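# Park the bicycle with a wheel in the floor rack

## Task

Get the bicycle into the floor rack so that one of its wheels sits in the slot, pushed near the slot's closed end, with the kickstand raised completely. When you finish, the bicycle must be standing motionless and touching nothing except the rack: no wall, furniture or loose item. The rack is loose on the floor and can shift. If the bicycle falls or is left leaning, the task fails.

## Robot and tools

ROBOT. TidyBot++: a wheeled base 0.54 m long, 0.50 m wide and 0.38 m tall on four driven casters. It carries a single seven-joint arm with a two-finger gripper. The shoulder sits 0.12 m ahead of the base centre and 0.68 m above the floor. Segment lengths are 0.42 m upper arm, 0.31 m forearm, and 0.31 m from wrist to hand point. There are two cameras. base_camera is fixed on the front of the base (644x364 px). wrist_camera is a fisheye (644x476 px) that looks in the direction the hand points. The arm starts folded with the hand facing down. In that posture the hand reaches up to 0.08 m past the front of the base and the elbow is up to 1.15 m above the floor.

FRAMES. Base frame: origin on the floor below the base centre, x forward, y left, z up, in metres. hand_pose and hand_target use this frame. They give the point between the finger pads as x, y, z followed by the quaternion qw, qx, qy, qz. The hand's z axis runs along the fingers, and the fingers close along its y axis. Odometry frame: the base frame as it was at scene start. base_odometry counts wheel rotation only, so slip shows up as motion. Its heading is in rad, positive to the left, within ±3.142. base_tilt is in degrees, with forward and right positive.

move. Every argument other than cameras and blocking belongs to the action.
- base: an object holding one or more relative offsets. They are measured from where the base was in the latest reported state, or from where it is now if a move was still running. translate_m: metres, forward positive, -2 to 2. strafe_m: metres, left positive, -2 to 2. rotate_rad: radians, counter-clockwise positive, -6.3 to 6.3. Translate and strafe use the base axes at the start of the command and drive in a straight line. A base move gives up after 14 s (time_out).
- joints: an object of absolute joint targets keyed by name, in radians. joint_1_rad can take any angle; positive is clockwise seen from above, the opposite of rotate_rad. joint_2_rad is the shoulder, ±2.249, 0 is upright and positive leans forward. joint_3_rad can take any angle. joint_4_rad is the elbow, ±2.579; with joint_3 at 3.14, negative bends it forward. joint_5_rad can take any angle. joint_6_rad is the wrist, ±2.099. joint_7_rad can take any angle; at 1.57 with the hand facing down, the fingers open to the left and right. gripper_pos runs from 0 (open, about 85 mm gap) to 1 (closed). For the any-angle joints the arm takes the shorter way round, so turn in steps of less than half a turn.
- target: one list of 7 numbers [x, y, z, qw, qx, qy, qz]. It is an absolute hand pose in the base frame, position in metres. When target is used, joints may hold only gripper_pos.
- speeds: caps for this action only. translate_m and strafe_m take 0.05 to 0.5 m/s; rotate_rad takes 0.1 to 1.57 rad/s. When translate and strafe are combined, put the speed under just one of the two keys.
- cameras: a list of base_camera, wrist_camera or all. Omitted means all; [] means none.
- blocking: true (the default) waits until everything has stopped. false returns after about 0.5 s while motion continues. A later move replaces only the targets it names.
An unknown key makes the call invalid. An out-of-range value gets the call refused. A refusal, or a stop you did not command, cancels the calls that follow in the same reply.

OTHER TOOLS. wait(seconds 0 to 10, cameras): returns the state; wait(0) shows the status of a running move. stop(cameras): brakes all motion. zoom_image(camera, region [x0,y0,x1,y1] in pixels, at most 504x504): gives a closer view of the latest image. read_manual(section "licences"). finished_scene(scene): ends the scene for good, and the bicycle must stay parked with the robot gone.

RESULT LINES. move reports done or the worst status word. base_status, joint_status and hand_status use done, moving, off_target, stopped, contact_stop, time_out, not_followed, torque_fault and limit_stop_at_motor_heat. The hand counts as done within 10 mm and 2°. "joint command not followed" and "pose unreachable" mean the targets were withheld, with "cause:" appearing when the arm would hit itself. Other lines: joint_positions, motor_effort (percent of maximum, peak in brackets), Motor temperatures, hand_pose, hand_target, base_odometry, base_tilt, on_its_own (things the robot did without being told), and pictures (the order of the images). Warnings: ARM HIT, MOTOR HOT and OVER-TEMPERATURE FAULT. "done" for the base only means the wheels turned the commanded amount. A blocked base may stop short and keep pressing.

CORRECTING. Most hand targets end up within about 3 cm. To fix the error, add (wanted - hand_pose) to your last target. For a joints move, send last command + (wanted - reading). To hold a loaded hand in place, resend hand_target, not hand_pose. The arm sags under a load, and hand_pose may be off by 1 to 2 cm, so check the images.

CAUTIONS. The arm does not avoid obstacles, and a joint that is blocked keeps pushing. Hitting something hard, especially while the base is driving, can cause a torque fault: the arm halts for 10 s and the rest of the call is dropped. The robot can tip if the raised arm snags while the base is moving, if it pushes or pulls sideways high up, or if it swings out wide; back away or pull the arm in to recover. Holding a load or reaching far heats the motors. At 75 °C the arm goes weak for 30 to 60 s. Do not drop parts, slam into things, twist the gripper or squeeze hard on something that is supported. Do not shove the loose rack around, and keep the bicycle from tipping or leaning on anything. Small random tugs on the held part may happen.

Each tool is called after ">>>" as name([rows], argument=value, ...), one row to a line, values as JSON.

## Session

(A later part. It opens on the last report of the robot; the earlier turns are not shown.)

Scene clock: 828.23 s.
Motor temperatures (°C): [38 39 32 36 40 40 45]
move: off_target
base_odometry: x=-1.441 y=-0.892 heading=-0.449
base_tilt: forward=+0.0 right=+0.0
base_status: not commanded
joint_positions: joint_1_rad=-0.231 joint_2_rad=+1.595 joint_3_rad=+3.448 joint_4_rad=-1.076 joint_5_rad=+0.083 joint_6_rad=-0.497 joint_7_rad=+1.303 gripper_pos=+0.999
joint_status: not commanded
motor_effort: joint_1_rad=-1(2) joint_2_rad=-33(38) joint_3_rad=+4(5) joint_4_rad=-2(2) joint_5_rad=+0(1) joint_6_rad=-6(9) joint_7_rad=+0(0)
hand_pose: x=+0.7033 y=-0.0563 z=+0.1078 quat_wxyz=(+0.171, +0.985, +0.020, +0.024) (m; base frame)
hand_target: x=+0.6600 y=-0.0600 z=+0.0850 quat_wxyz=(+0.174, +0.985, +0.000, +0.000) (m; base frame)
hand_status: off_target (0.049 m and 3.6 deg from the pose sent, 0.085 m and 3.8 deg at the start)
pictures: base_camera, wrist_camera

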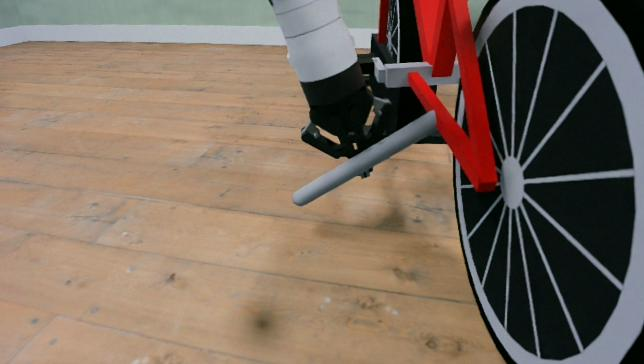

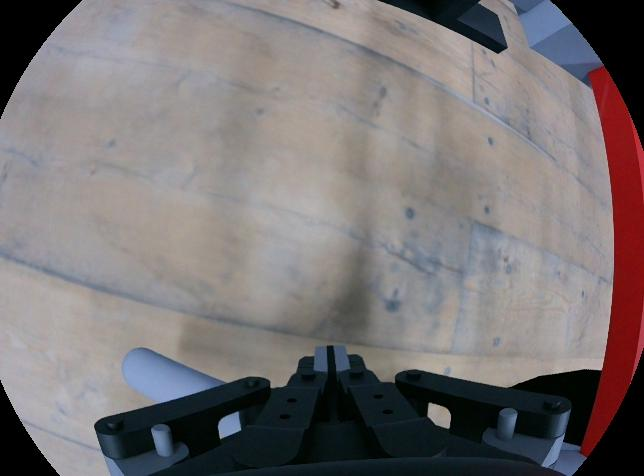

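>>> move(target=[0.74,-0.045,0.085,0.1736,0.985,0,0], cameras=["base_camera"])

>>> move(target=[0.76,-0.025,0.085,0.1736,0.985,0,0])

Scene clock: 834.63 s.
Motor temperatures (°C): [38 39 32 36 40 40 45]
move: off_target
base_odometry: x=-1.441 y=-0.892 heading=-0.449
base_tilt: forward=+0.0 right=+0.1
base_status: not commanded
joint_positions: joint_1_rad=-0.188 joint_2_rad=+1.730 joint_3_rad=+3.414 joint_4_rad=-0.706 joint_5_rad=+0.083 joint_6_rad=-0.718 joint_7_rad=+1.303 gripper_pos=+0.999
joint_status: not commanded
motor_effort: joint_1_rad=-1(2) joint_2_rad=-46(46) joint_3_rad=+6(7) joint_4_rad=+9(10) joint_5_rad=+2(2) joint_6_rad=+1(7) joint_7_rad=+0(0)
hand_pose: x=+0.7557 y=-0.0349 z=+0.0846 quat_wxyz=(+0.159, +0.987, +0.013, +0.027) (m; base frame)
hand_target: x=+0.7400 y=-0.0450 z=+0.0850 quat_wxyz=(+0.174, +0.985, +0.000, +0.000) (m; base frame)
hand_status: off_target (0.019 m and 3.8 deg from the pose sent, 0.045 m and 3.6 deg at the start)
pictures: base_camera

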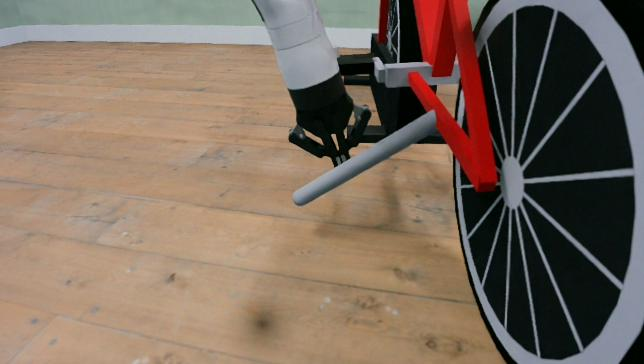

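Scene clock: 835.83 s.
Motor temperatures (°C): [38 39 32 36 40 40 45]
move: off_target
base_odometry: x=-1.441 y=-0.892 heading=-0.449
base_tilt: forward=+0.0 right=+0.0
base_status: not commanded
joint_positions: joint_1_rad=-0.187 joint_2_rad=+1.792 joint_3_rad=+3.405 joint_4_rad=-0.514 joint_5_rad=+0.083 joint_6_rad=-0.850 joint_7_rad=+1.303 gripper_pos=+0.999
joint_status: not commanded
motor_effort: joint_1_rad=-1(2) joint_2_rad=-47(47) joint_3_rad=+5(6) joint_4_rad=+11(11) joint_5_rad=+2(2) joint_6_rad=+0(1) joint_7_rad=+0(0)
hand_pose: x=+0.7768 y=-0.0150 z=+0.0849 quat_wxyz=(+0.157, +0.987, +0.015, +0.026) (m; base frame)
hand_target: x=+0.7600 y=-0.0250 z=+0.0850 quat_wxyz=(+0.174, +0.985, +0.000, +0.000) (m; base frame)
hand_status: off_target (0.020 m and 4.0 deg from the pose sent, 0.011 m and 3.8 deg at the start)
pictures: base_camera, wrist_camera

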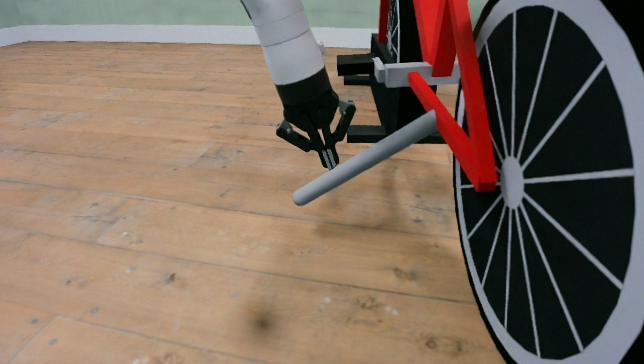

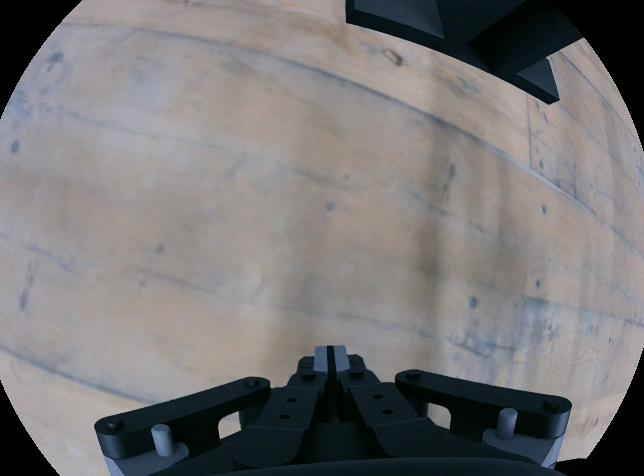

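>>> move(base={"translate_m": 0.04}, speeds={"translate_m": 0.05})

Scene clock: 841.60 s.
Motor temperatures (°C): [38 40 32 36 40 40 45]
move: done
base_odometry: x=-1.405 y=-0.909 heading=-0.448
base_tilt: forward=+0.0 right=+0.0
base_status: done
joint_positions: joint_1_rad=-0.187 joint_2_rad=+1.796 joint_3_rad=+3.404 joint_4_rad=-0.512 joint_5_rad=+0.083 joint_6_rad=-0.854 joint_7_rad=+1.303 gripper_pos=+0.999
joint_status: not commanded
motor_effort: joint_1_rad=-1(2) joint_2_rad=-47(48) joint_3_rad=+4(5) joint_4_rad=+11(12) joint_5_rad=+2(2) joint_6_rad=+1(1) joint_7_rad=+0(0)
hand_pose: x=+0.7743 y=-0.0154 z=+0.0829 quat_wxyz=(+0.157, +0.987, +0.015, +0.023) (m; base frame)
hand_target: x=+0.7600 y=-0.0250 z=+0.0850 quat_wxyz=(+0.174, +0.985, +0.000, +0.000) (m; base frame)
hand_status: not commanded
pictures: base_camera, wrist_camera

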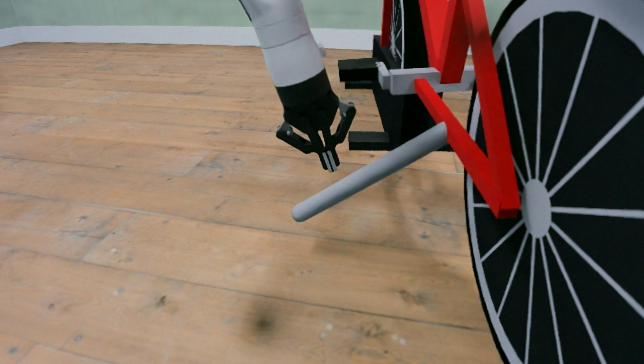

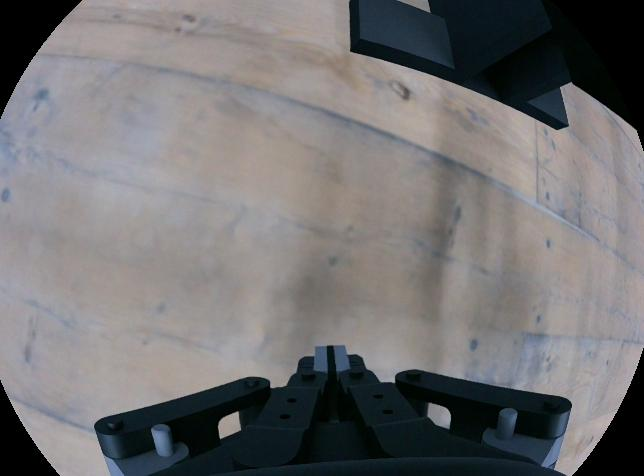

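>>> move(base={"translate_m": 0.05}, speeds={"translate_m": 0.05})

Scene clock: 847.43 s.
Motor temperatures (°C): [38 40 32 36 40 40 45]
move: done
base_odometry: x=-1.360 y=-0.930 heading=-0.448
base_tilt: forward=+0.0 right=+0.0
base_status: done
joint_positions: joint_1_rad=-0.187 joint_2_rad=+1.798 joint_3_rad=+3.404 joint_4_rad=-0.510 joint_5_rad=+0.083 joint_6_rad=-0.855 joint_7_rad=+1.303 gripper_pos=+0.999
joint_status: not commanded
motor_effort: joint_1_rad=-1(2) joint_2_rad=-47(48) joint_3_rad=+5(5) joint_4_rad=+10(12) joint_5_rad=+2(3) joint_6_rad=-1(1) joint_7_rad=+0(0)
hand_pose: x=+0.7734 y=-0.0154 z=+0.0819 quat_wxyz=(+0.157, +0.987, +0.015, +0.022) (m; base frame)
hand_target: x=+0.7600 y=-0.0250 z=+0.0850 quat_wxyz=(+0.174, +0.985, +0.000, +0.000) (m; base frame)
hand_status: not commanded
pictures: base_camera, wrist_camera

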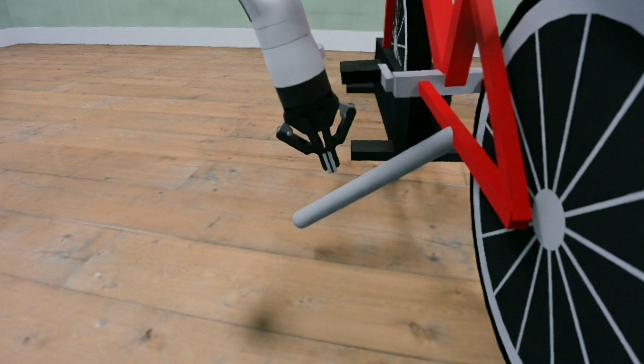

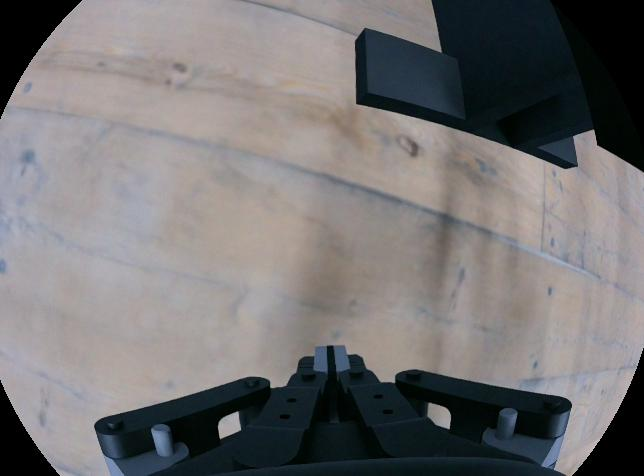

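>>> move(target=[0.68,-0.025,0.08,0.1736,0.985,0,0], cameras=["base_camera"])

>>> move(target=[0.62,-0.03,0.08,0.1736,0.985,0,0])

Scene clock: 854.37 s.
Motor temperatures (°C): [38 40 32 36 40 40 45]
move: off_target
base_odometry: x=-1.360 y=-0.930 heading=-0.448
base_tilt: forward=-0.1 right=+0.0
base_status: not commanded
joint_positions: joint_1_rad=-0.266 joint_2_rad=+1.679 joint_3_rad=+3.411 joint_4_rad=-0.986 joint_5_rad=+0.083 joint_6_rad=-0.643 joint_7_rad=+1.284 gripper_pos=+0.999
joint_status: not commanded
motor_effort: joint_1_rad=-1(2) joint_2_rad=-42(47) joint_3_rad=+6(7) joint_4_rad=+5(11) joint_5_rad=+2(3) joint_6_rad=-1(3) joint_7_rad=+0(0)
hand_pose: x=+0.6585 y=-0.0254 z=+0.0714 quat_wxyz=(+0.174, +0.984, +0.028, -0.041) (m; base frame)
hand_target: x=+0.6800 y=-0.0250 z=+0.0800 quat_wxyz=(+0.174, +0.985, +0.000, +0.000) (m; base frame)
hand_status: off_target (0.023 m and 5.7 deg from the pose sent, 0.094 m and 3.6 deg at the start)
pictures: base_camera

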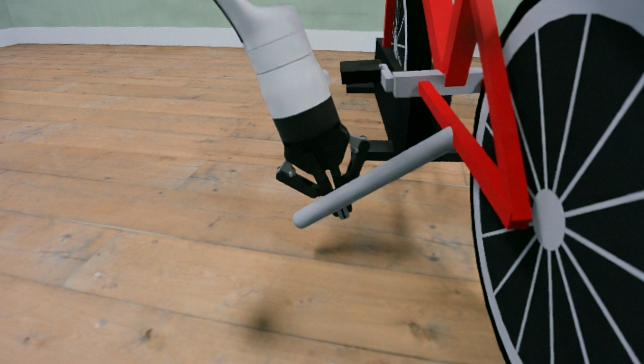

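Scene clock: 855.70 s.
Motor temperatures (°C): [38 40 32 36 40 40 45]
move: off_target
base_odometry: x=-1.360 y=-0.930 heading=-0.448
base_tilt: forward=+0.0 right=+0.0
base_status: not commanded
joint_positions: joint_1_rad=-0.329 joint_2_rad=+1.602 joint_3_rad=+3.463 joint_4_rad=-1.219 joint_5_rad=+0.078 joint_6_rad=-0.393 joint_7_rad=+1.284 gripper_pos=+0.999
joint_status: not commanded
motor_effort: joint_1_rad=-1(1) joint_2_rad=-35(42) joint_3_rad=+5(6) joint_4_rad=-3(5) joint_5_rad=+0(2) joint_6_rad=-7(8) joint_7_rad=+0(1)
hand_pose: x=+0.6552 y=-0.0280 z=+0.0900 quat_wxyz=(+0.178, +0.982, +0.056, +0.013) (m; base frame)
hand_target: x=+0.6200 y=-0.0300 z=+0.0800 quat_wxyz=(+0.174, +0.985, +0.000, +0.000) (m; base frame)
hand_status: off_target (0.037 m and 6.6 deg from the pose sent, 0.040 m and 5.7 deg at the start)
pictures: base_camera, wrist_camera

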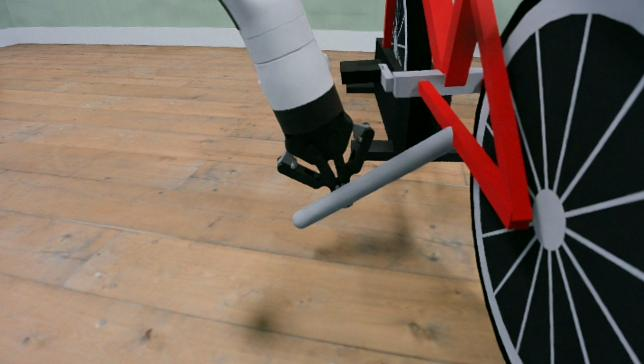

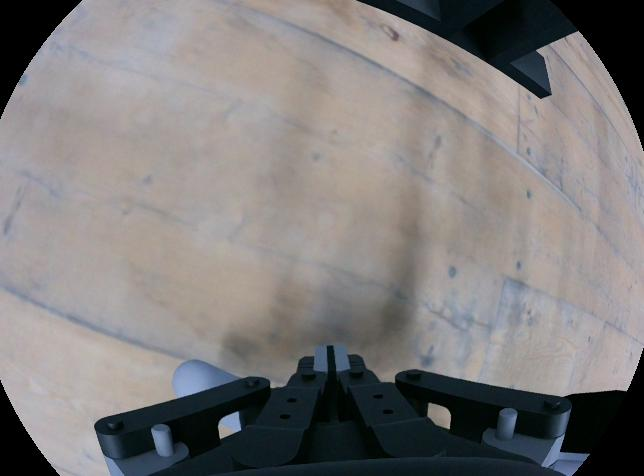

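>>> move(target=[0.57,-0.035,0.07,0.1736,0.985,0,0])

Scene clock: 858.37 s.
Motor temperatures (°C): [38 40 32 36 40 40 45]
move: off_target
base_odometry: x=-1.360 y=-0.930 heading=-0.448
base_tilt: forward=+0.0 right=+0.0
base_status: not commanded
joint_positions: joint_1_rad=-0.366 joint_2_rad=+1.580 joint_3_rad=+3.501 joint_4_rad=-1.351 joint_5_rad=-0.008 joint_6_rad=-0.202 joint_7_rad=+1.284 gripper_pos=+0.999
joint_status: not commanded
motor_effort: joint_1_rad=-2(3) joint_2_rad=-28(34) joint_3_rad=+1(5) joint_4_rad=-10(11) joint_5_rad=+0(1) joint_6_rad=-10(11) joint_7_rad=+0(0)
hand_pose: x=+0.6533 y=-0.0270 z=+0.0938 quat_wxyz=(+0.167, +0.983, +0.038, +0.061) (m; base frame)
hand_target: x=+0.5700 y=-0.0350 z=+0.0700 quat_wxyz=(+0.174, +0.985, +0.000, +0.000) (m; base frame)
hand_status: off_target (0.087 m and 8.3 deg from the pose sent, 0.088 m and 6.6 deg at the start)
pictures: base_camera, wrist_camera

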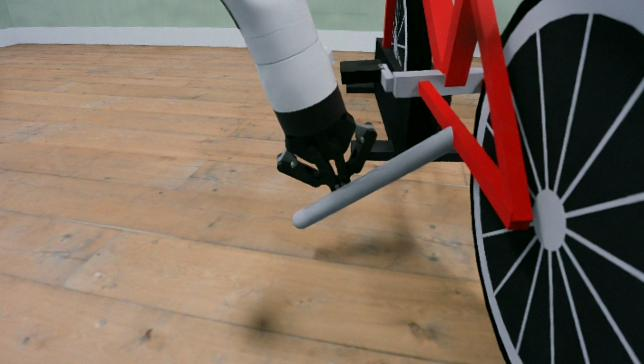

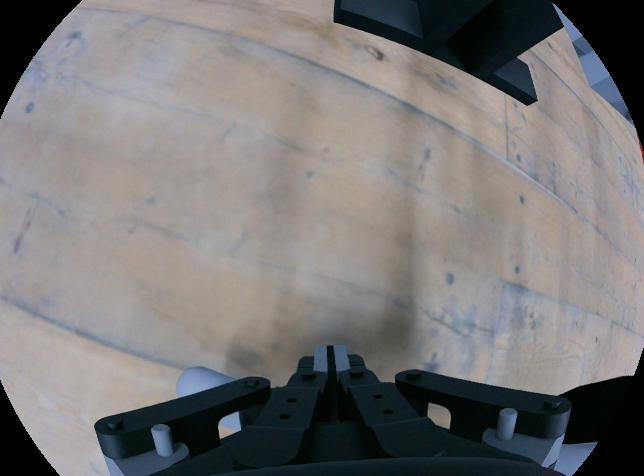

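>>> move(target=[0.52,-0.04,0.07,0.1736,0.985,0,0], cameras=["base_camera"])

>>> move(target=[0.47,-0.04,0.07,0.1736,0.985,0,0])

Scene clock: 862.83 s.
Motor temperatures (°C): [38 40 32 36 40 40 45]
move: off_target
base_odometry: x=-1.360 y=-0.930 heading=-0.448
base_tilt: forward=+0.0 right=-0.1
base_status: not commanded
joint_positions: joint_1_rad=-0.412 joint_2_rad=+1.567 joint_3_rad=+3.502 joint_4_rad=-1.510 joint_5_rad=-0.104 joint_6_rad=-0.046 joint_7_rad=+1.284 gripper_pos=+0.999
joint_status: not commanded
motor_effort: joint_1_rad=+1(3) joint_2_rad=-24(28) joint_3_rad=+3(4) joint_4_rad=-13(15) joint_5_rad=+0(1) joint_6_rad=-11(13) joint_7_rad=+0(1)
hand_pose: x=+0.6161 y=-0.0216 z=+0.0936 quat_wxyz=(+0.159, +0.984, +0.012, +0.078) (m; base frame)
hand_target: x=+0.5200 y=-0.0400 z=+0.0700 quat_wxyz=(+0.174, +0.985, +0.000, +0.000) (m; base frame)
hand_status: off_target (0.101 m and 9.2 deg from the pose sent, 0.136 m and 8.3 deg at the start)
pictures: base_camera

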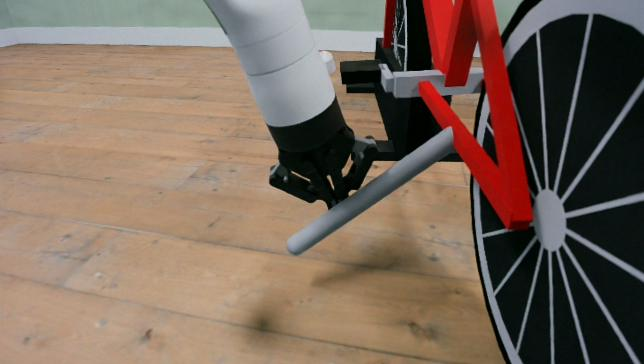

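Scene clock: 864.03 s.
Motor temperatures (°C): [38 40 32 36 40 40 45]
move: off_target
base_odometry: x=-1.360 y=-0.930 heading=-0.448
base_tilt: forward=-0.1 right=+0.0
base_status: not commanded
joint_positions: joint_1_rad=-0.446 joint_2_rad=+1.554 joint_3_rad=+3.465 joint_4_rad=-1.685 joint_5_rad=-0.188 joint_6_rad=+0.084 joint_7_rad=+1.319 gripper_pos=+0.999
joint_status: not commanded
motor_effort: joint_1_rad=+3(4) joint_2_rad=-20(24) joint_3_rad=+6(6) joint_4_rad=-10(16) joint_5_rad=+0(1) joint_6_rad=-6(12) joint_7_rad=-1(1)
hand_pose: x=+0.5540 y=-0.0162 z=+0.0946 quat_wxyz=(+0.156, +0.986, +0.000, +0.066) (m; base frame)
hand_target: x=+0.4700 y=-0.0400 z=+0.0700 quat_wxyz=(+0.174, +0.985, +0.000, +0.000) (m; base frame)
hand_status: off_target (0.091 m and 7.8 deg from the pose sent, 0.149 m and 9.2 deg at the start)
pictures: base_camera, wrist_camera

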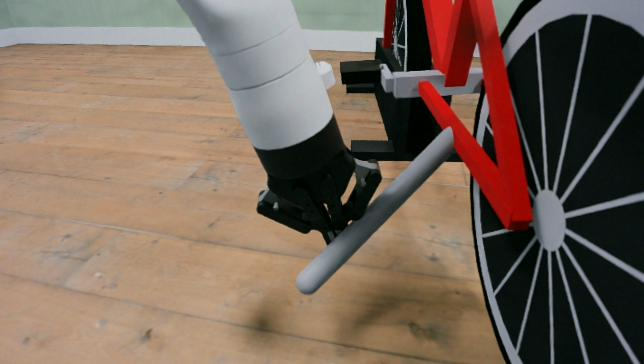

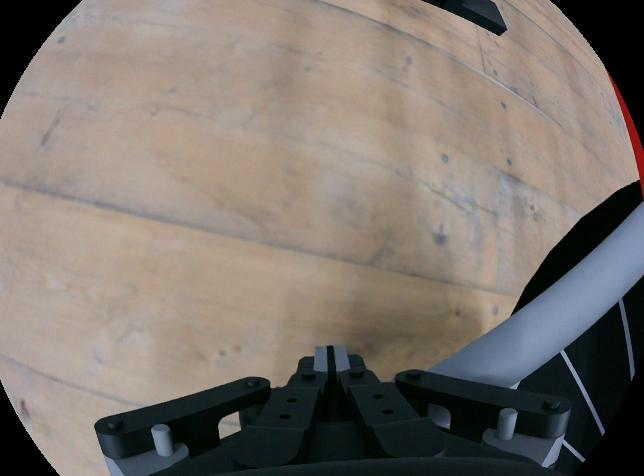

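>>> move(target=[0.44,-0.06,0.08,0.1736,0.985,0,0])

Scene clock: 866.90 s.
Motor temperatures (°C): [38 40 32 36 40 40 45]
move: off_target
base_odometry: x=-1.360 y=-0.930 heading=-0.448
base_tilt: forward=+0.0 right=+0.0
base_status: not commanded
joint_positions: joint_1_rad=-0.425 joint_2_rad=+1.531 joint_3_rad=+3.434 joint_4_rad=-1.818 joint_5_rad=-0.203 joint_6_rad=+0.185 joint_7_rad=+1.376 gripper_pos=+0.999
joint_status: not commanded
motor_effort: joint_1_rad=+5(5) joint_2_rad=-13(19) joint_3_rad=+5(7) joint_4_rad=-9(13) joint_5_rad=+0(1) joint_6_rad=-5(8) joint_7_rad=-1(1)
hand_pose: x=+0.5122 y=-0.0280 z=+0.1057 quat_wxyz=(+0.155, +0.986, +0.008, +0.053) (m; base frame)
hand_target: x=+0.4400 y=-0.0600 z=+0.0800 quat_wxyz=(+0.174, +0.985, +0.000, +0.000) (m; base frame)
hand_status: off_target (0.083 m and 6.5 deg from the pose sent, 0.123 m and 7.8 deg at the start)
pictures: base_camera, wrist_camera

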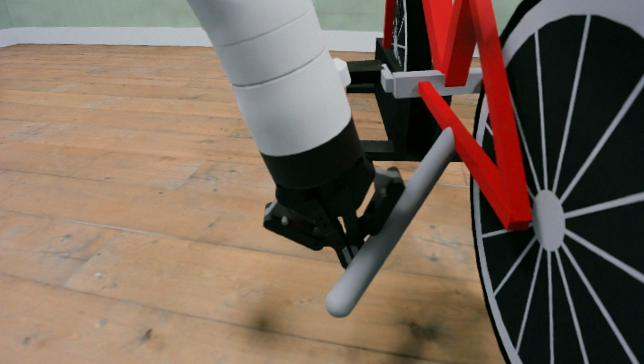

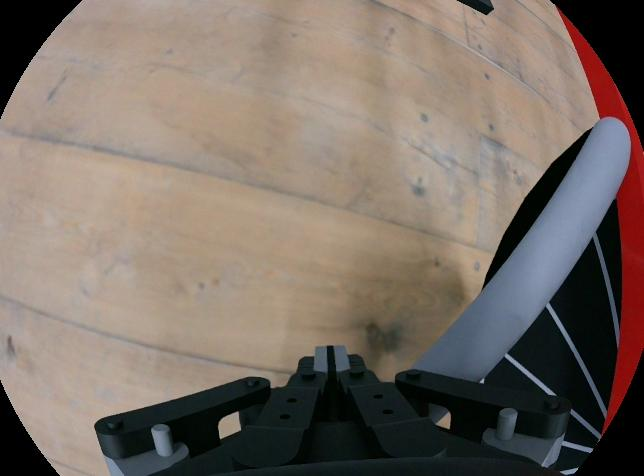

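>>> move(target=[0.43,-0.11,0.09,0.1736,0.985,0,0])

Scene clock: 871.83 s.
Motor temperatures (°C): [38 40 32 36 40 40 45]
move: off_target
base_odometry: x=-1.360 y=-0.930 heading=-0.448
base_tilt: forward=-0.1 right=-0.1
base_status: not commanded
joint_positions: joint_1_rad=-0.315 joint_2_rad=+1.483 joint_3_rad=+3.385 joint_4_rad=-1.902 joint_5_rad=-0.203 joint_6_rad=+0.250 joint_7_rad=+1.456 gripper_pos=+0.999
joint_status: not commanded
motor_effort: joint_1_rad=+12(12) joint_2_rad=-7(13) joint_3_rad=+13(15) joint_4_rad=-4(10) joint_5_rad=-1(2) joint_6_rad=-1(5) joint_7_rad=+0(1)
hand_pose: x=+0.4943 y=-0.0463 z=+0.1212 quat_wxyz=(+0.138, +0.989, -0.009, +0.046) (m; base frame)
hand_target: x=+0.4300 y=-0.1100 z=+0.0900 quat_wxyz=(+0.174, +0.985, +0.000, +0.000) (m; base frame)
hand_status: off_target (0.096 m and 6.7 deg from the pose sent, 0.117 m and 6.5 deg at the start)
pictures: base_camera, wrist_camera

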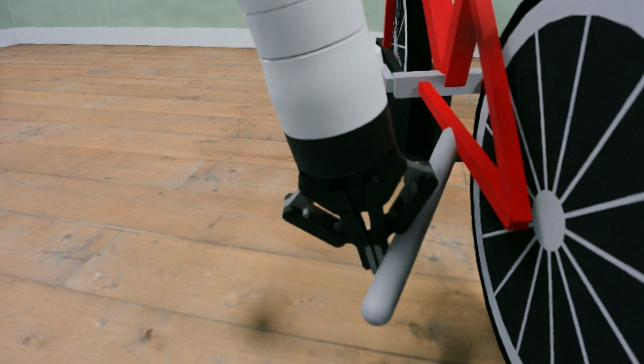

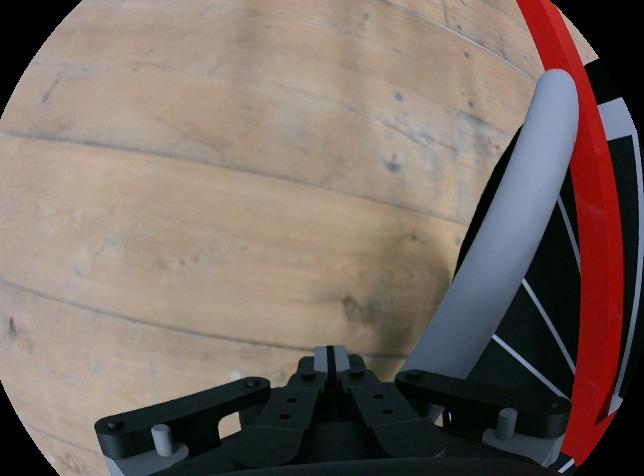

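>>> move(target=[0.38,-0.12,0.09,0.1736,0.985,0,0])

Scene clock: 875.80 s.
Motor temperatures (°C): [38 40 32 36 40 40 45]
move: off_target
base_odometry: x=-1.360 y=-0.930 heading=-0.448
base_tilt: forward=-0.1 right=+0.0
base_status: not commanded
joint_positions: joint_1_rad=-0.276 joint_2_rad=+1.483 joint_3_rad=+3.365 joint_4_rad=-2.021 joint_5_rad=-0.203 joint_6_rad=+0.468 joint_7_rad=+1.476 gripper_pos=+0.999
joint_status: not commanded
motor_effort: joint_1_rad=+13(13) joint_2_rad=+0(7) joint_3_rad=+11(14) joint_4_rad=-4(6) joint_5_rad=-2(3) joint_6_rad=-4(6) joint_7_rad=-1(1)
hand_pose: x=+0.4859 y=-0.0607 z=+0.1345 quat_wxyz=(+0.138, +0.986, -0.007, +0.089) (m; base frame)
hand_target: x=+0.3800 y=-0.1200 z=+0.0900 quat_wxyz=(+0.174, +0.985, +0.000, +0.000) (m; base frame)
hand_status: off_target (0.129 m and 11.1 deg from the pose sent, 0.140 m and 6.7 deg at the start)
pictures: base_camera, wrist_camera

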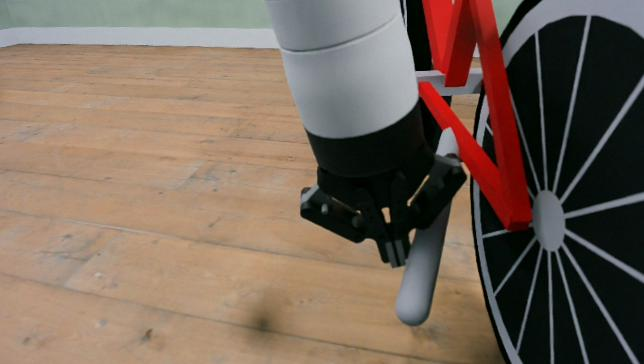

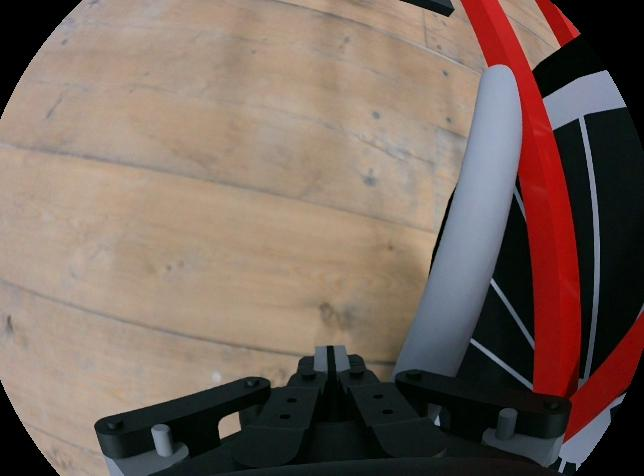

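>>> move(target=[0.38,-0.17,0.11,0.1736,0.985,0,0])

Scene clock: 881.00 s.
Motor temperatures (°C): [38 39 32 36 40 40 45]
move: off_target
base_odometry: x=-1.360 y=-0.930 heading=-0.448
base_tilt: forward=-0.1 right=+0.0
base_status: not commanded
joint_positions: joint_1_rad=-0.140 joint_2_rad=+1.412 joint_3_rad=+3.351 joint_4_rad=-2.093 joint_5_rad=-0.182 joint_6_rad=+0.493 joint_7_rad=+1.568 gripper_pos=+0.999
joint_status: not commanded
motor_effort: joint_1_rad=+18(19) joint_2_rad=+7(8) joint_3_rad=+17(19) joint_4_rad=+2(6) joint_5_rad=-4(4) joint_6_rad=-3(6) joint_7_rad=+0(1)
hand_pose: x=+0.4754 y=-0.0976 z=+0.1620 quat_wxyz=(+0.136, +0.987, -0.025, +0.082) (m; base frame)
hand_target: x=+0.3800 y=-0.1700 z=+0.1100 quat_wxyz=(+0.174, +0.985, +0.000, +0.000) (m; base frame)
hand_status: off_target (0.131 m and 10.7 deg from the pose sent, 0.154 m and 11.1 deg at the start)
pictures: base_camera, wrist_camera

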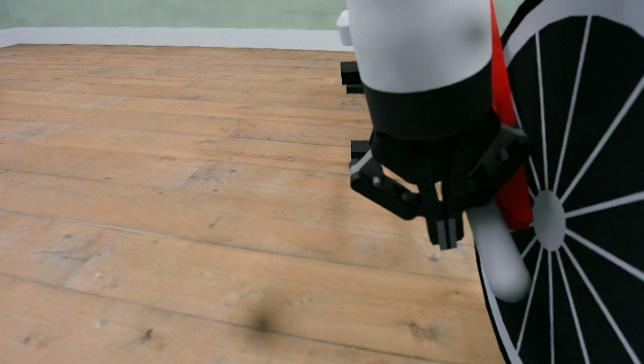

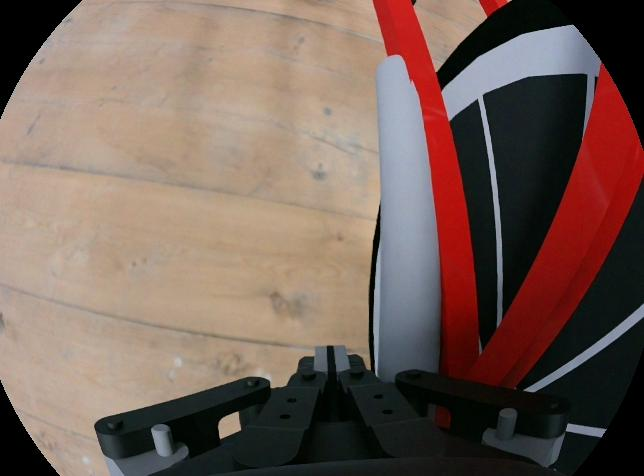

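>>> move(target=[0.45,-0.02,0.15,0.1736,0.985,0,0], cameras=["base_camera"])

>>> move(target=[0.48,0.08,0.2,0.1736,0.985,0,0])

Scene clock: 888.80 s.
Motor temperatures (°C): [39 39 32 36 40 40 45]
move: off_target
base_odometry: x=-1.360 y=-0.930 heading=-0.448
base_tilt: forward=+0.0 right=+0.0
base_status: not commanded
joint_positions: joint_1_rad=-0.489 joint_2_rad=+1.455 joint_3_rad=+3.428 joint_4_rad=-1.997 joint_5_rad=-0.200 joint_6_rad=+0.192 joint_7_rad=+1.476 gripper_pos=+0.999
joint_status: not commanded
motor_effort: joint_1_rad=-1(18) joint_2_rad=-30(33) joint_3_rad=+7(17) joint_4_rad=-6(7) joint_5_rad=+0(4) joint_6_rad=-1(3) joint_7_rad=+0(1)
hand_pose: x=+0.4503 y=-0.0239 z=+0.1458 quat_wxyz=(+0.170, +0.983, +0.073, +0.004) (m; base frame)
hand_target: x=+0.4500 y=-0.0200 z=+0.1500 quat_wxyz=(+0.174, +0.985, +0.000, +0.000) (m; base frame)
hand_status: off_target (0.006 m and 8.4 deg from the pose sent, 0.083 m and 10.7 deg at the start)
pictures: base_camera

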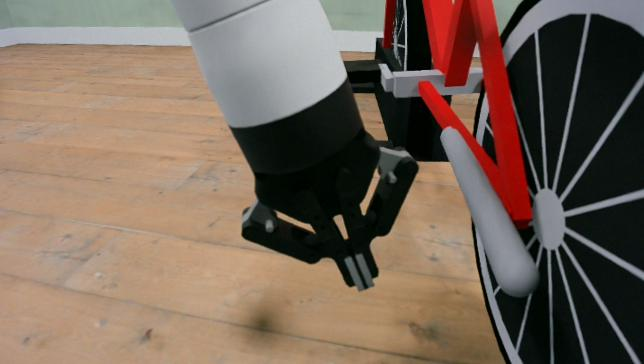

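Scene clock: 890.33 s.
Motor temperatures (°C): [39 39 32 36 40 40 45]
move: off_target
base_odometry: x=-1.360 y=-0.930 heading=-0.448
base_tilt: forward=+0.0 right=+0.1
base_status: not commanded
joint_positions: joint_1_rad=-0.720 joint_2_rad=+1.311 joint_3_rad=+3.459 joint_4_rad=-1.887 joint_5_rad=-0.200 joint_6_rad=-0.120 joint_7_rad=+1.238 gripper_pos=+0.999
joint_status: not commanded
motor_effort: joint_1_rad=-1(3) joint_2_rad=-32(33) joint_3_rad=+6(8) joint_4_rad=-3(7) joint_5_rad=+1(1) joint_6_rad=+0(1) joint_7_rad=+0(0)
hand_pose: x=+0.4812 y=+0.0864 z=+0.1917 quat_wxyz=(+0.161, +0.986, +0.038, +0.011) (m; base frame)
hand_target: x=+0.4800 y=+0.0800 z=+0.2000 quat_wxyz=(+0.174, +0.985, +0.000, +0.000) (m; base frame)
hand_status: off_target (0.011 m and 4.8 deg from the pose sent, 0.121 m and 8.4 deg at the start)
pictures: base_camera, wrist_camera

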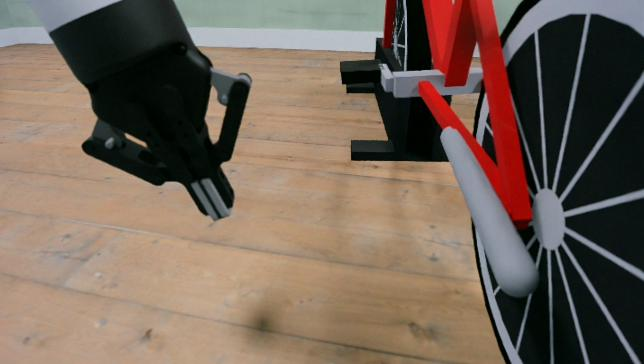

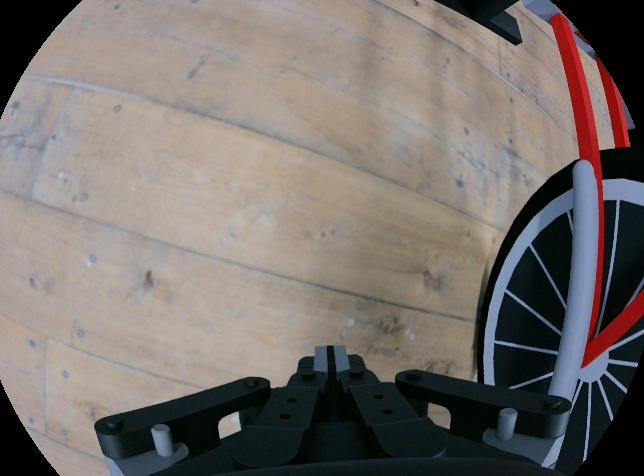

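>>> move(joints={"joint_1_rad":-0.7,"joint_2_rad":-0.35,"joint_3_rad":3.14,"joint_4_rad":-2.3,"joint_5_rad":0,"joint_6_rad":-0.3,"joint_7_rad":1.57}, cameras=["base_camera"])

>>> zoom_image(camera="base_camera", region=[320, 0, 644, 364])

Scene clock: 896.90 s.
Motor temperatures (°C): [39 39 32 36 40 40 45]
move: done
base_odometry: x=-1.360 y=-0.930 heading=-0.448
base_tilt: forward=-0.1 right=+0.0
base_status: not commanded
joint_positions: joint_1_rad=-0.712 joint_2_rad=-0.335 joint_3_rad=+3.159 joint_4_rad=-2.270 joint_5_rad=-0.068 joint_6_rad=-0.231 joint_7_rad=+1.491 gripper_pos=+0.999
joint_status: all done
motor_effort: joint_1_rad=-1(2) joint_2_rad=-7(35) joint_3_rad=+2(8) joint_4_rad=+19(20) joint_5_rad=+0(1) joint_6_rad=+8(10) joint_7_rad=+0(1)
hand_pose: x=+0.4329 y=+0.2692 z=+0.7929 quat_wxyz=(-0.200, +0.849, +0.242, +0.424) (m; base frame)
hand_target: x=+0.4160 y=+0.2527 z=+0.7651 quat_wxyz=(-0.148, +0.847, +0.310, +0.405) (m; base frame)
hand_status: not commanded
pictures: base_camera

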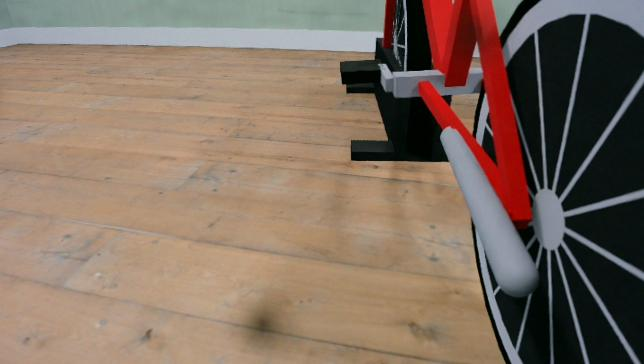

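Scaled by 1.385.

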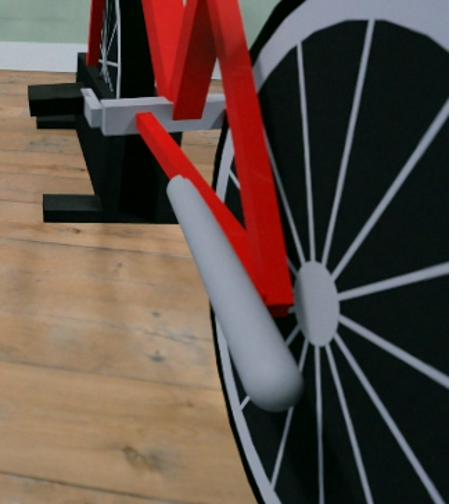

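>>> move(base={"translate_m": -0.4}, speeds={"translate_m": 0.2}, joints={"joint_1_rad":0})

>>> move(base={"strafe_m": 0.6})

Scene clock: 903.97 s.
Motor temperatures (°C): [39 39 32 36 40 40 45]
move: done
base_odometry: x=-1.721 y=-0.757 heading=-0.447
base_tilt: forward=+0.0 right=+0.0
base_status: done
joint_positions: joint_1_rad=-0.010 joint_2_rad=-0.342 joint_3_rad=+3.155 joint_4_rad=-2.274 joint_5_rad=-0.066 joint_6_rad=-0.234 joint_7_rad=+1.493 gripper_pos=+0.999
joint_status: all done
motor_effort: joint_1_rad=-1(2) joint_2_rad=-7(9) joint_3_rad=+2(3) joint_4_rad=+19(19) joint_5_rad=+0(1) joint_6_rad=+8(9) joint_7_rad=+0(0)
hand_pose: x=+0.5301 y=+0.0046 z=+0.7928 quat_wxyz=(-0.041, +0.881, -0.061, +0.467) (m; base frame)
hand_target: x=+0.5089 y=+0.0020 z=+0.7651 quat_wxyz=(+0.000, +0.902, +0.000, +0.431) (m; base frame)
hand_status: not commanded
pictures: base_camera, wrist_camera

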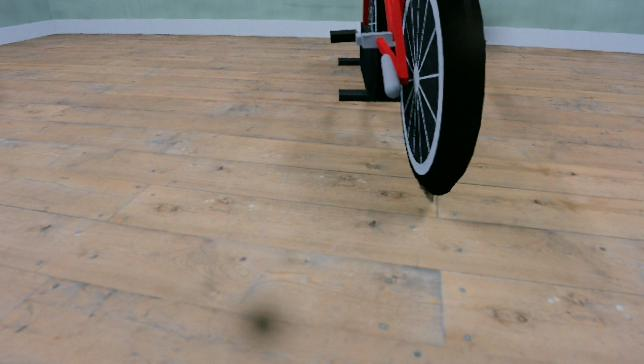

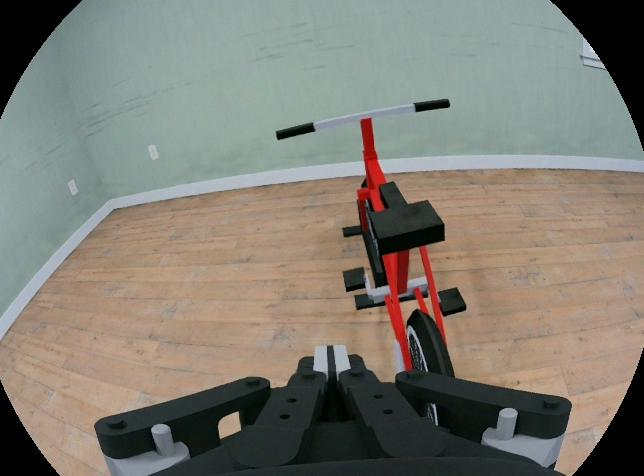

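Scene clock: 906.43 s.
Motor temperatures (°C): [39 39 32 36 40 40 45]
move: done
base_odometry: x=-1.462 y=-0.216 heading=-0.446
base_tilt: forward=+0.0 right=+0.1
base_status: done
joint_positions: joint_1_rad=-0.009 joint_2_rad=-0.342 joint_3_rad=+3.149 joint_4_rad=-2.274 joint_5_rad=-0.065 joint_6_rad=-0.234 joint_7_rad=+1.493 gripper_pos=+0.999
joint_status: not commanded
motor_effort: joint_1_rad=-1(2) joint_2_rad=-7(7) joint_3_rad=+2(4) joint_4_rad=+18(19) joint_5_rad=+0(1) joint_6_rad=+8(9) joint_7_rad=+0(0)
hand_pose: x=+0.5299 y=+0.0064 z=+0.7927 quat_wxyz=(-0.041, +0.881, -0.059, +0.467) (m; base frame)
hand_target: x=+0.5089 y=+0.0020 z=+0.7651 quat_wxyz=(+0.000, +0.902, +0.000, +0.431) (m; base frame)
hand_status: not commanded
pictures: base_camera, wrist_camera

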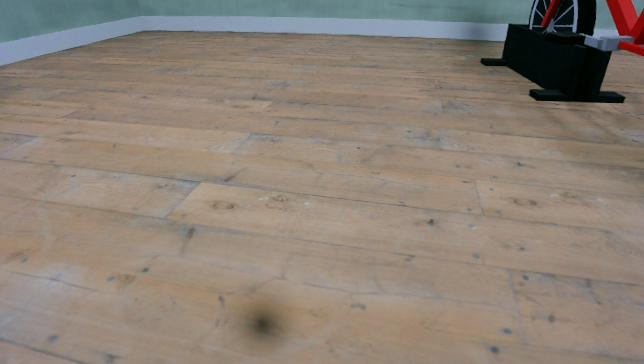

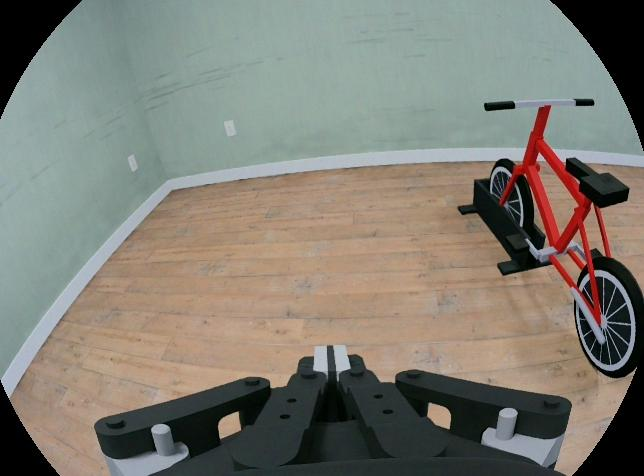

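>>> move(base={"translate_m": 0.9}, cameras=[])

>>> move(base={"rotate_rad": -1.57})

>>> zoom_image(camera="base_camera", region=[140, 0, 644, 364])

Scene clock: 914.23 s.
Motor temperatures (°C): [39 39 32 36 40 40 45]
move: done
base_odometry: x=-0.650 y=-0.604 heading=-0.446
base_tilt: forward=+0.0 right=+0.0
base_status: done
joint_positions: joint_1_rad=-0.009 joint_2_rad=-0.344 joint_3_rad=+3.149 joint_4_rad=-2.275 joint_5_rad=-0.065 joint_6_rad=-0.235 joint_7_rad=+1.493 gripper_pos=+0.999
joint_status: not commanded
motor_effort: joint_1_rad=-1(1) joint_2_rad=-6(9) joint_3_rad=+2(3) joint_4_rad=+19(20) joint_5_rad=+0(1) joint_6_rad=+8(9) joint_7_rad=+0(0)
hand_pose: x=+0.5293 y=+0.0064 z=+0.7927 quat_wxyz=(-0.041, +0.881, -0.059, +0.467) (m; base frame)
hand_target: x=+0.5089 y=+0.0020 z=+0.7651 quat_wxyz=(+0.000, +0.902, +0.000, +0.431) (m; base frame)
hand_status: not commanded
pictures: none
No camera images: "cameras" was empty.

Scene clock: 916.57 s.
Motor temperatures (°C): [39 39 32 36 40 40 45]
move: done
base_odometry: x=-0.650 y=-0.604 heading=-2.016
base_tilt: forward=-0.1 right=+0.0
base_status: done
joint_positions: joint_1_rad=-0.003 joint_2_rad=-0.344 joint_3_rad=+3.148 joint_4_rad=-2.275 joint_5_rad=-0.064 joint_6_rad=-0.235 joint_7_rad=+1.493 gripper_pos=+0.999
joint_status: not commanded
motor_effort: joint_1_rad=-1(2) joint_2_rad=-7(8) joint_3_rad=+2(3) joint_4_rad=+18(19) joint_5_rad=+0(1) joint_6_rad=+7(9) joint_7_rad=+0(0)
hand_pose: x=+0.5293 y=+0.0045 z=+0.7926 quat_wxyz=(-0.040, +0.881, -0.060, +0.467) (m; base frame)
hand_target: x=+0.5089 y=+0.0020 z=+0.7651 quat_wxyz=(+0.000, +0.902, +0.000, +0.431) (m; base frame)
hand_status: not commanded
pictures: base_camera, wrist_camera

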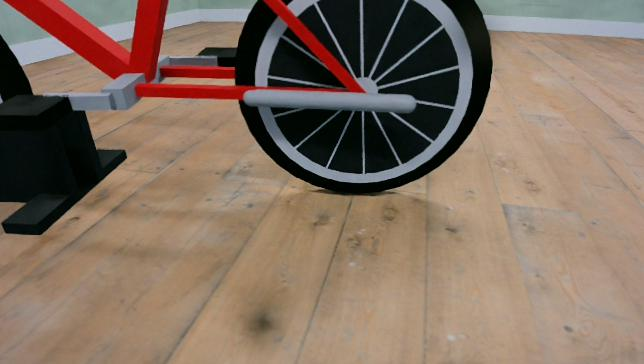

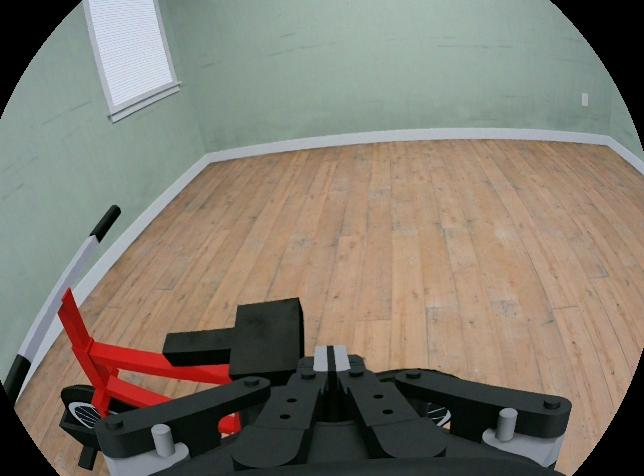

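Scaled by 1.000.

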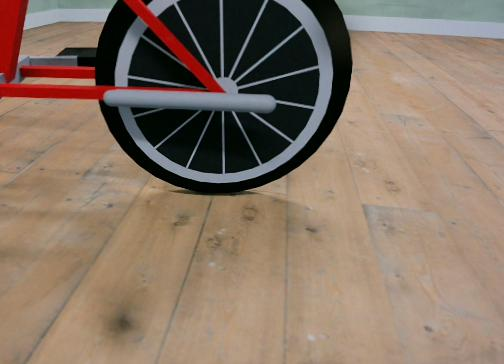

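>>> move(base={"translate_m": -0.25}, cameras=["base_camera"])

>>> move(base={"strafe_m": 0.65}, cameras=["base_camera"])

Scene clock: 928.93 s.
Motor temperatures (°C): [38 39 32 36 40 40 45]
move: done
base_odometry: x=-0.542 y=-0.379 heading=-2.017
base_tilt: forward=-0.1 right=+0.0
base_status: done
joint_positions: joint_1_rad=-0.003 joint_2_rad=-0.349 joint_3_rad=+3.148 joint_4_rad=-2.277 joint_5_rad=-0.064 joint_6_rad=-0.237 joint_7_rad=+1.493 gripper_pos=+0.999
joint_status: not commanded
motor_effort: joint_1_rad=-1(1) joint_2_rad=-6(10) joint_3_rad=+2(3) joint_4_rad=+18(20) joint_5_rad=+0(1) joint_6_rad=+8(9) joint_7_rad=+0(0)
hand_pose: x=+0.5278 y=+0.0046 z=+0.7935 quat_wxyz=(-0.040, +0.881, -0.060, +0.468) (m; base frame)
hand_target: x=+0.5089 y=+0.0020 z=+0.7651 quat_wxyz=(+0.000, +0.902, +0.000, +0.431) (m; base frame)
hand_status: not commanded
pictures: base_camera

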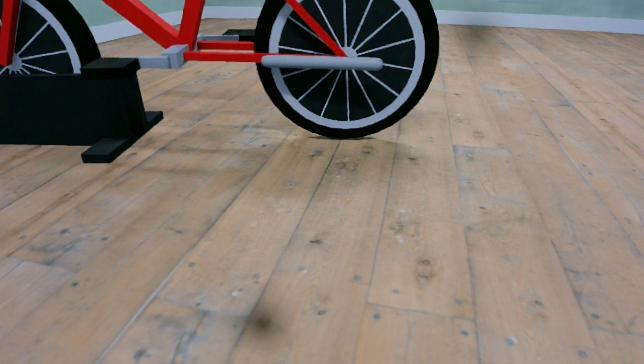

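Scene clock: 931.47 s.
Motor temperatures (°C): [38 39 32 36 40 40 45]
move: done
base_odometry: x=+0.045 y=-0.659 heading=-2.016
base_tilt: forward=-0.1 right=+0.0
base_status: done
joint_positions: joint_1_rad=-0.003 joint_2_rad=-0.349 joint_3_rad=+3.148 joint_4_rad=-2.277 joint_5_rad=-0.064 joint_6_rad=-0.237 joint_7_rad=+1.493 gripper_pos=+0.999
joint_status: not commanded
motor_effort: joint_1_rad=-1(2) joint_2_rad=-6(7) joint_3_rad=+1(3) joint_4_rad=+18(19) joint_5_rad=+0(1) joint_6_rad=+8(9) joint_7_rad=+0(0)
hand_pose: x=+0.5277 y=+0.0045 z=+0.7935 quat_wxyz=(-0.040, +0.881, -0.060, +0.468) (m; base frame)
hand_target: x=+0.5089 y=+0.0020 z=+0.7651 quat_wxyz=(+0.000, +0.902, +0.000, +0.431) (m; base frame)
hand_status: not commanded
pictures: base_camera

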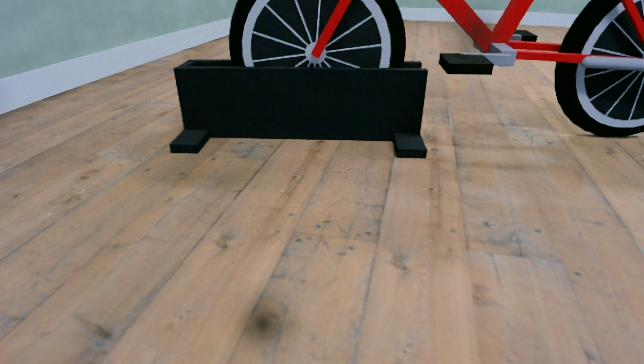

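>>> zoom_image(camera="base_camera", region=[150, 0, 450, 170])

Scaled by 1.680.

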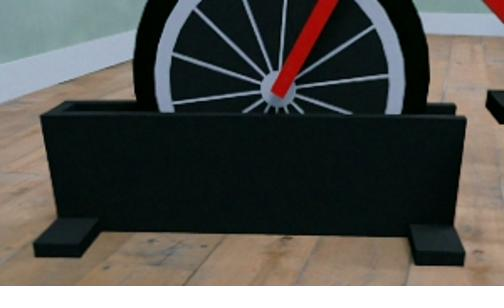

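>>> zoom_image(camera="base_camera", region=[165, 40, 265, 100])

>>> zoom_image(camera="base_camera", region=[350, 40, 450, 100])

Scaled by 5.040.

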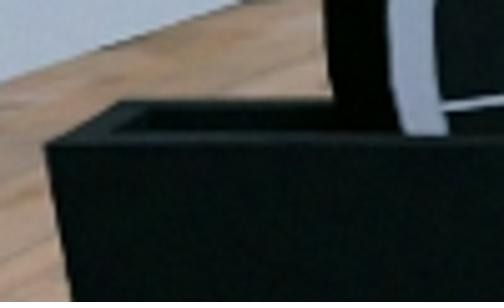

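Scaled by 5.040.

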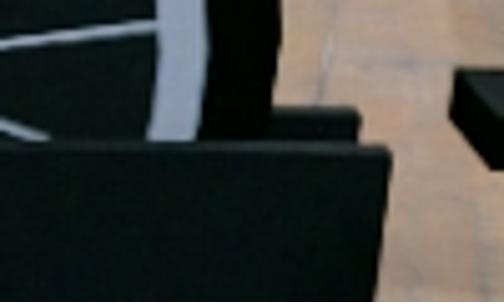

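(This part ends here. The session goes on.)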